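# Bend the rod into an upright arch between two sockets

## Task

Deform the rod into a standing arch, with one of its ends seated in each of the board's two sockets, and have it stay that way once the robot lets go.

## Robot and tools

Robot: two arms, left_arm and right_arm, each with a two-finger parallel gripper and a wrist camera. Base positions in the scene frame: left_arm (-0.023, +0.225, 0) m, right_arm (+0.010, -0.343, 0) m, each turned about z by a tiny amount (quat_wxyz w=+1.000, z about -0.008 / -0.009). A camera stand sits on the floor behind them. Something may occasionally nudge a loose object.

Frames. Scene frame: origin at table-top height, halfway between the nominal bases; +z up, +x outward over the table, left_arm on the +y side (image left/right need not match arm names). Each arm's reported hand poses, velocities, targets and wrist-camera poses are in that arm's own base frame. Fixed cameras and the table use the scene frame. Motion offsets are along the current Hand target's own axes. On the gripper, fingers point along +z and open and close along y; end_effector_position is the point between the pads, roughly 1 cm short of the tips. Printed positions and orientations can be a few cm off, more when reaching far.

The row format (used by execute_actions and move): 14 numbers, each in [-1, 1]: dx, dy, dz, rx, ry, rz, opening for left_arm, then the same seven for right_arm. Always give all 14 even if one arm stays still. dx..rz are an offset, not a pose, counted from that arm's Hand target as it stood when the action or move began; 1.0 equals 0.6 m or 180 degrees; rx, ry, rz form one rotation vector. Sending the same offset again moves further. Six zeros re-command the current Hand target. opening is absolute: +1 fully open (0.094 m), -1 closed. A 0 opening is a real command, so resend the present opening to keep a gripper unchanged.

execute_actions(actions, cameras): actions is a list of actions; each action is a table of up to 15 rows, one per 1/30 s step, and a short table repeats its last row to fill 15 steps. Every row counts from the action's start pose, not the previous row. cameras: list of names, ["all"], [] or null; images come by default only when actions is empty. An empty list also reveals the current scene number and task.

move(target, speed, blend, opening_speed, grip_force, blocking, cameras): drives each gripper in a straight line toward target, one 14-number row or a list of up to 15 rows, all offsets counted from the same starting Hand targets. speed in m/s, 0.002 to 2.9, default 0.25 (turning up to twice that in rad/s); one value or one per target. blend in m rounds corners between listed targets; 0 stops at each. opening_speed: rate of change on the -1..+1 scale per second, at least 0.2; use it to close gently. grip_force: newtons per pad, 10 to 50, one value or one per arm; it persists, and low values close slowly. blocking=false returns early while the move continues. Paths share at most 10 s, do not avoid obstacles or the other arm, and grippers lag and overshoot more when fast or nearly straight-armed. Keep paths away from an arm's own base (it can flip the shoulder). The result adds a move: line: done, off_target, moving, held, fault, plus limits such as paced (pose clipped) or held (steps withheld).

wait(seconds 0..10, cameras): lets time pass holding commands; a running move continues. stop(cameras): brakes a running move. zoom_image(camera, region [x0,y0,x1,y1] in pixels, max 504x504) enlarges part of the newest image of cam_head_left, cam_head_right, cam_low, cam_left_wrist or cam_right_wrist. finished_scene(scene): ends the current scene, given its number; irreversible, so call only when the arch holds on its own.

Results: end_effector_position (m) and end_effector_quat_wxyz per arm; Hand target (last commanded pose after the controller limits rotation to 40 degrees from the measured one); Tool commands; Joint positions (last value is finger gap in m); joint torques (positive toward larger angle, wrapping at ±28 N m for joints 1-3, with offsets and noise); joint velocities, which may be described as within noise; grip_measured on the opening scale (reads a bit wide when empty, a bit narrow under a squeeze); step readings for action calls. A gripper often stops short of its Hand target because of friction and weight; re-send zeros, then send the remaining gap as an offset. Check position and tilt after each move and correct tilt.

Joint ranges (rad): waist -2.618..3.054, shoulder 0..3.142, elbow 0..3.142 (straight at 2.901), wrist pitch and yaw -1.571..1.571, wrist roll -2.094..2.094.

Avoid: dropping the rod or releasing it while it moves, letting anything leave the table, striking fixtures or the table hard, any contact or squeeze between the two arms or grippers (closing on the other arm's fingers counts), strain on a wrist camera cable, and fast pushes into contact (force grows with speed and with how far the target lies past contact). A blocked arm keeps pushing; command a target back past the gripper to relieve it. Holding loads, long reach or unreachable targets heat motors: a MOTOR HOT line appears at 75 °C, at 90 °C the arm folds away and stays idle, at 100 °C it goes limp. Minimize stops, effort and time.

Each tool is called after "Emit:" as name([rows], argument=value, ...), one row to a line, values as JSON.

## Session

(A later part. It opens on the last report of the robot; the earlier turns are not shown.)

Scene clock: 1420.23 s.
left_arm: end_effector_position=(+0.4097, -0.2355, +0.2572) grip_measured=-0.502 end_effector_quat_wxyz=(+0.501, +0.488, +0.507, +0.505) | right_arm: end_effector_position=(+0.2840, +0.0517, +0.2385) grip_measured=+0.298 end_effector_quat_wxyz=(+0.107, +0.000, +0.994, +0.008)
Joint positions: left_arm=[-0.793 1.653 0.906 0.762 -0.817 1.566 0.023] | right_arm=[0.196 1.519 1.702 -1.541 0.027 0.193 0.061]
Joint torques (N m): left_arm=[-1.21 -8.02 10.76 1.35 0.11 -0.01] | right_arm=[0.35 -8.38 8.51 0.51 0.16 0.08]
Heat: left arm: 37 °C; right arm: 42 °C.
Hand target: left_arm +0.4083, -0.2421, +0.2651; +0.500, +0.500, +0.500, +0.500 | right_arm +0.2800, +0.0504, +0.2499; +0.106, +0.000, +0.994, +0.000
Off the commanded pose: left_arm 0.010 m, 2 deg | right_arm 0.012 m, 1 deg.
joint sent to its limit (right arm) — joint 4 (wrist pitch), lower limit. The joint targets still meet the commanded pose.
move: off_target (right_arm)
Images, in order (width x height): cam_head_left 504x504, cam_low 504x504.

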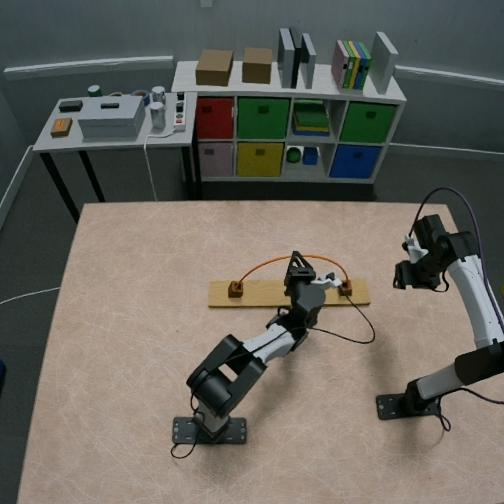

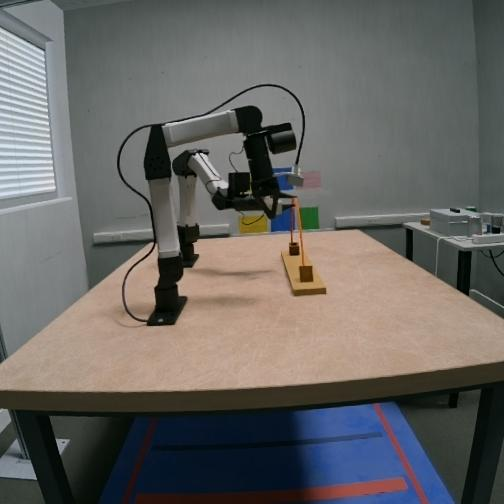

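Emit:
move([
  [0, 0, 0, 0, 0, 0, 0.2, 0, 0, 0, 0, 0, 0, 0.3],
  [0, 0, -0.2, 0, 0, 0, 0.2, 0, 0, 0, 0, 0, 0, 0.3],
], speed=0.08, cameras=["all"])

Emit:
zoom_image(camera="cam_low", region=[260, 180, 340, 300])

Emit:
zoom_image(camera="cam_head_left", region=[220, 230, 360, 310])

Scene clock: 1428.30 s.
left_arm: end_effector_position=(+0.2922, -0.2482, +0.2699) grip_measured=+0.197 end_effector_quat_wxyz=(+0.515, +0.490, +0.501, +0.493) | right_arm: end_effector_position=(+0.2840, +0.0517, +0.2385) grip_measured=+0.298 end_effector_quat_wxyz=(+0.107, +0.000, +0.994, +0.008)
Joint positions: left_arm=[-1.123 1.387 0.701 0.724 -1.113 1.572 0.056] | right_arm=[0.196 1.519 1.702 -1.541 0.027 0.193 0.061]
Joint torques (N m): left_arm=[-1.03 -6.26 6.53 1.37 -0.11 -0.05] | right_arm=[0.35 -8.39 8.53 0.51 0.16 0.08]
Heat: left arm: 36 °C; right arm: 42 °C.
Hand target: left_arm +0.2883, -0.2423, +0.2650; +0.500, +0.500, +0.500, +0.500 | right_arm +0.2800, +0.0504, +0.2499; +0.106, +0.000, +0.994, +0.000
Off the commanded pose: left_arm 0.009 m, 2 deg | right_arm 0.012 m, 1 deg.
joint sent to its limit (right arm) — joint 4 (wrist pitch), lower limit. The joint targets still meet the commanded pose.
move: off_target (right_arm)

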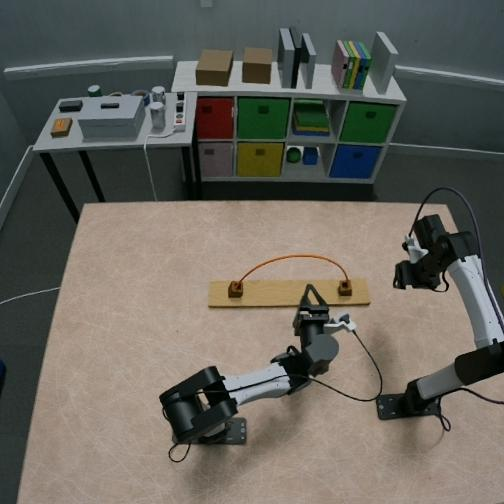

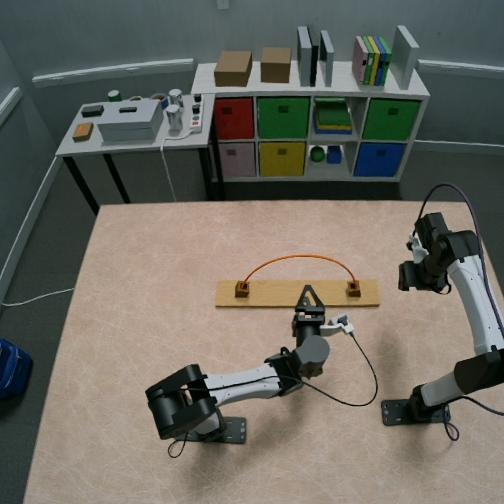

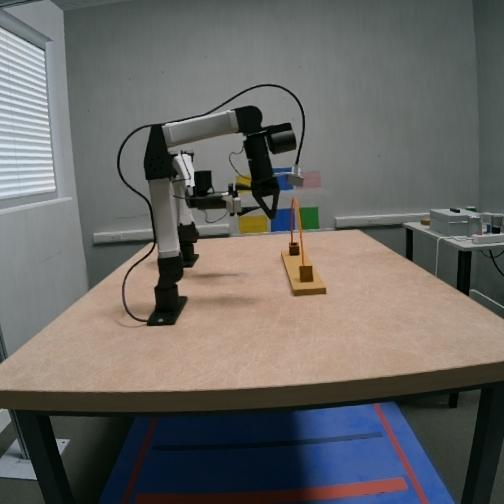

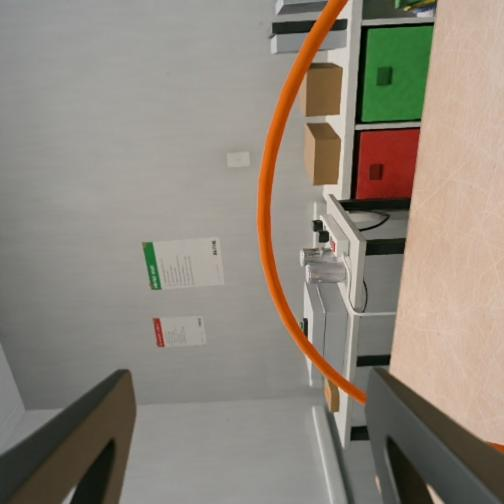

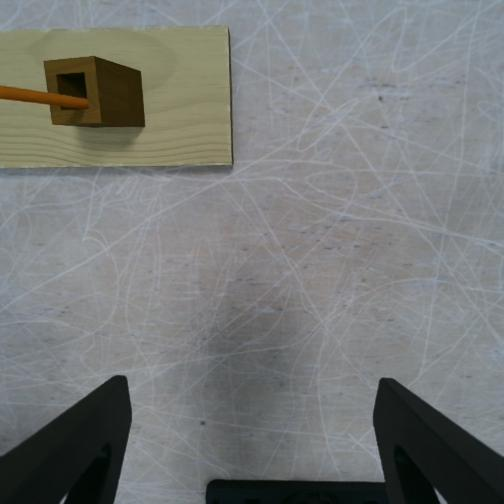

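Scaled by 4.200.

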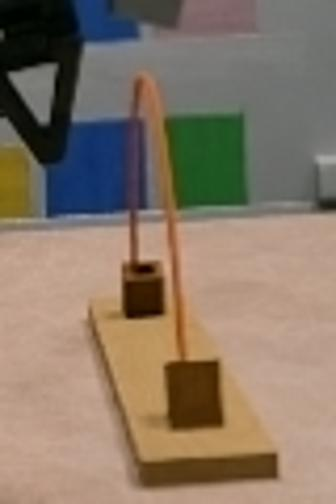

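Scaled by 3.600.

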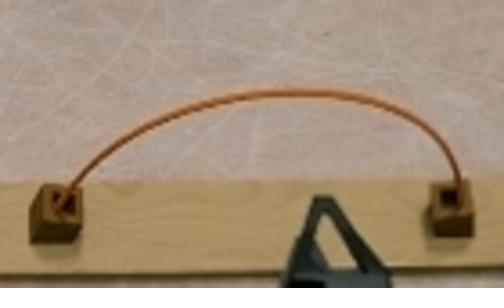

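Emit:
zoom_image(camera="cam_head_left", region=[210, 260, 270, 320])

Emit:
zoom_image(camera="cam_head_left", region=[320, 260, 380, 320])

Emit:
zoom_image(camera="cam_head_right", region=[210, 260, 270, 320])

Emit:
zoom_image(camera="cam_head_right", region=[325, 260, 385, 320])

Emit:
zoom_image(camera="cam_low", region=[270, 230, 330, 300])

Scaled by 8.400.

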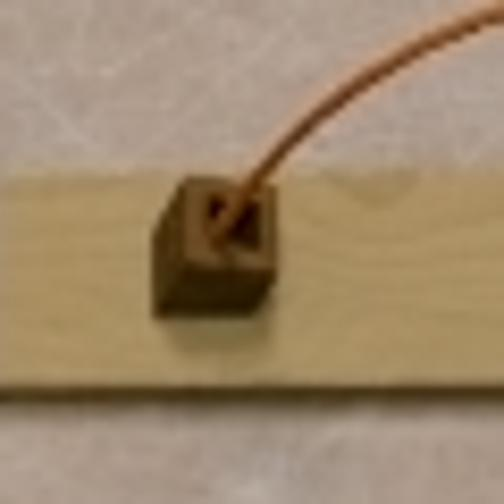

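Scaled by 8.400.

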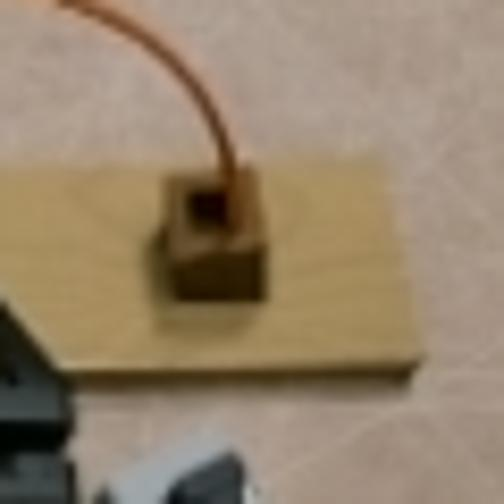

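Scaled by 8.400.

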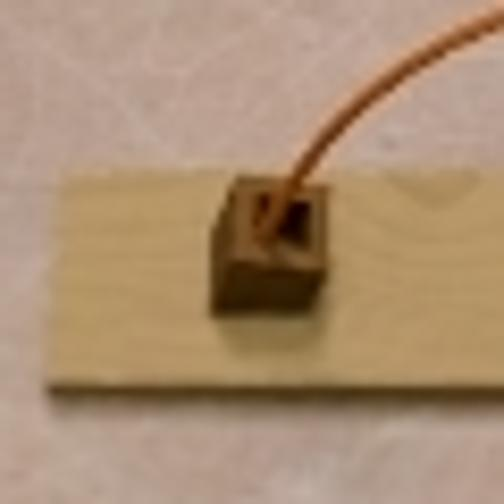

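Scaled by 8.400.

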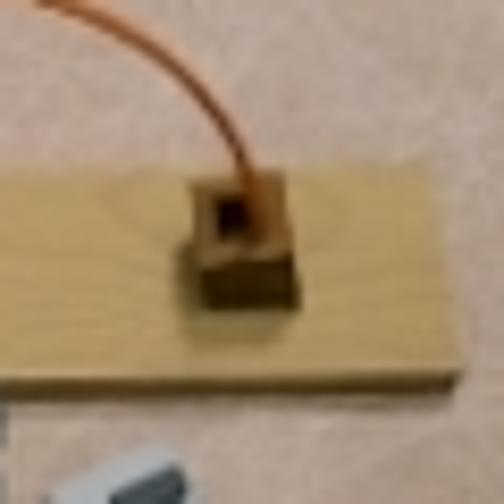

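Scaled by 7.200.

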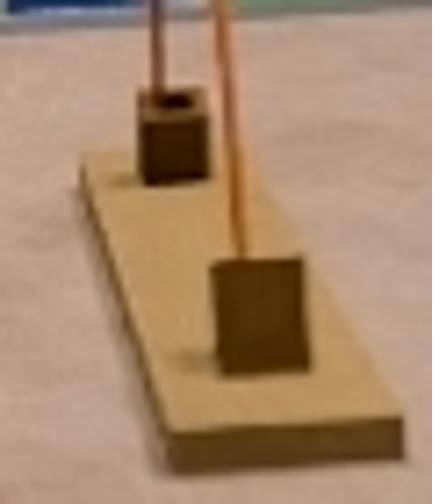

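Emit:
finished_scene(scene=1)

The scene is finished: the task was done.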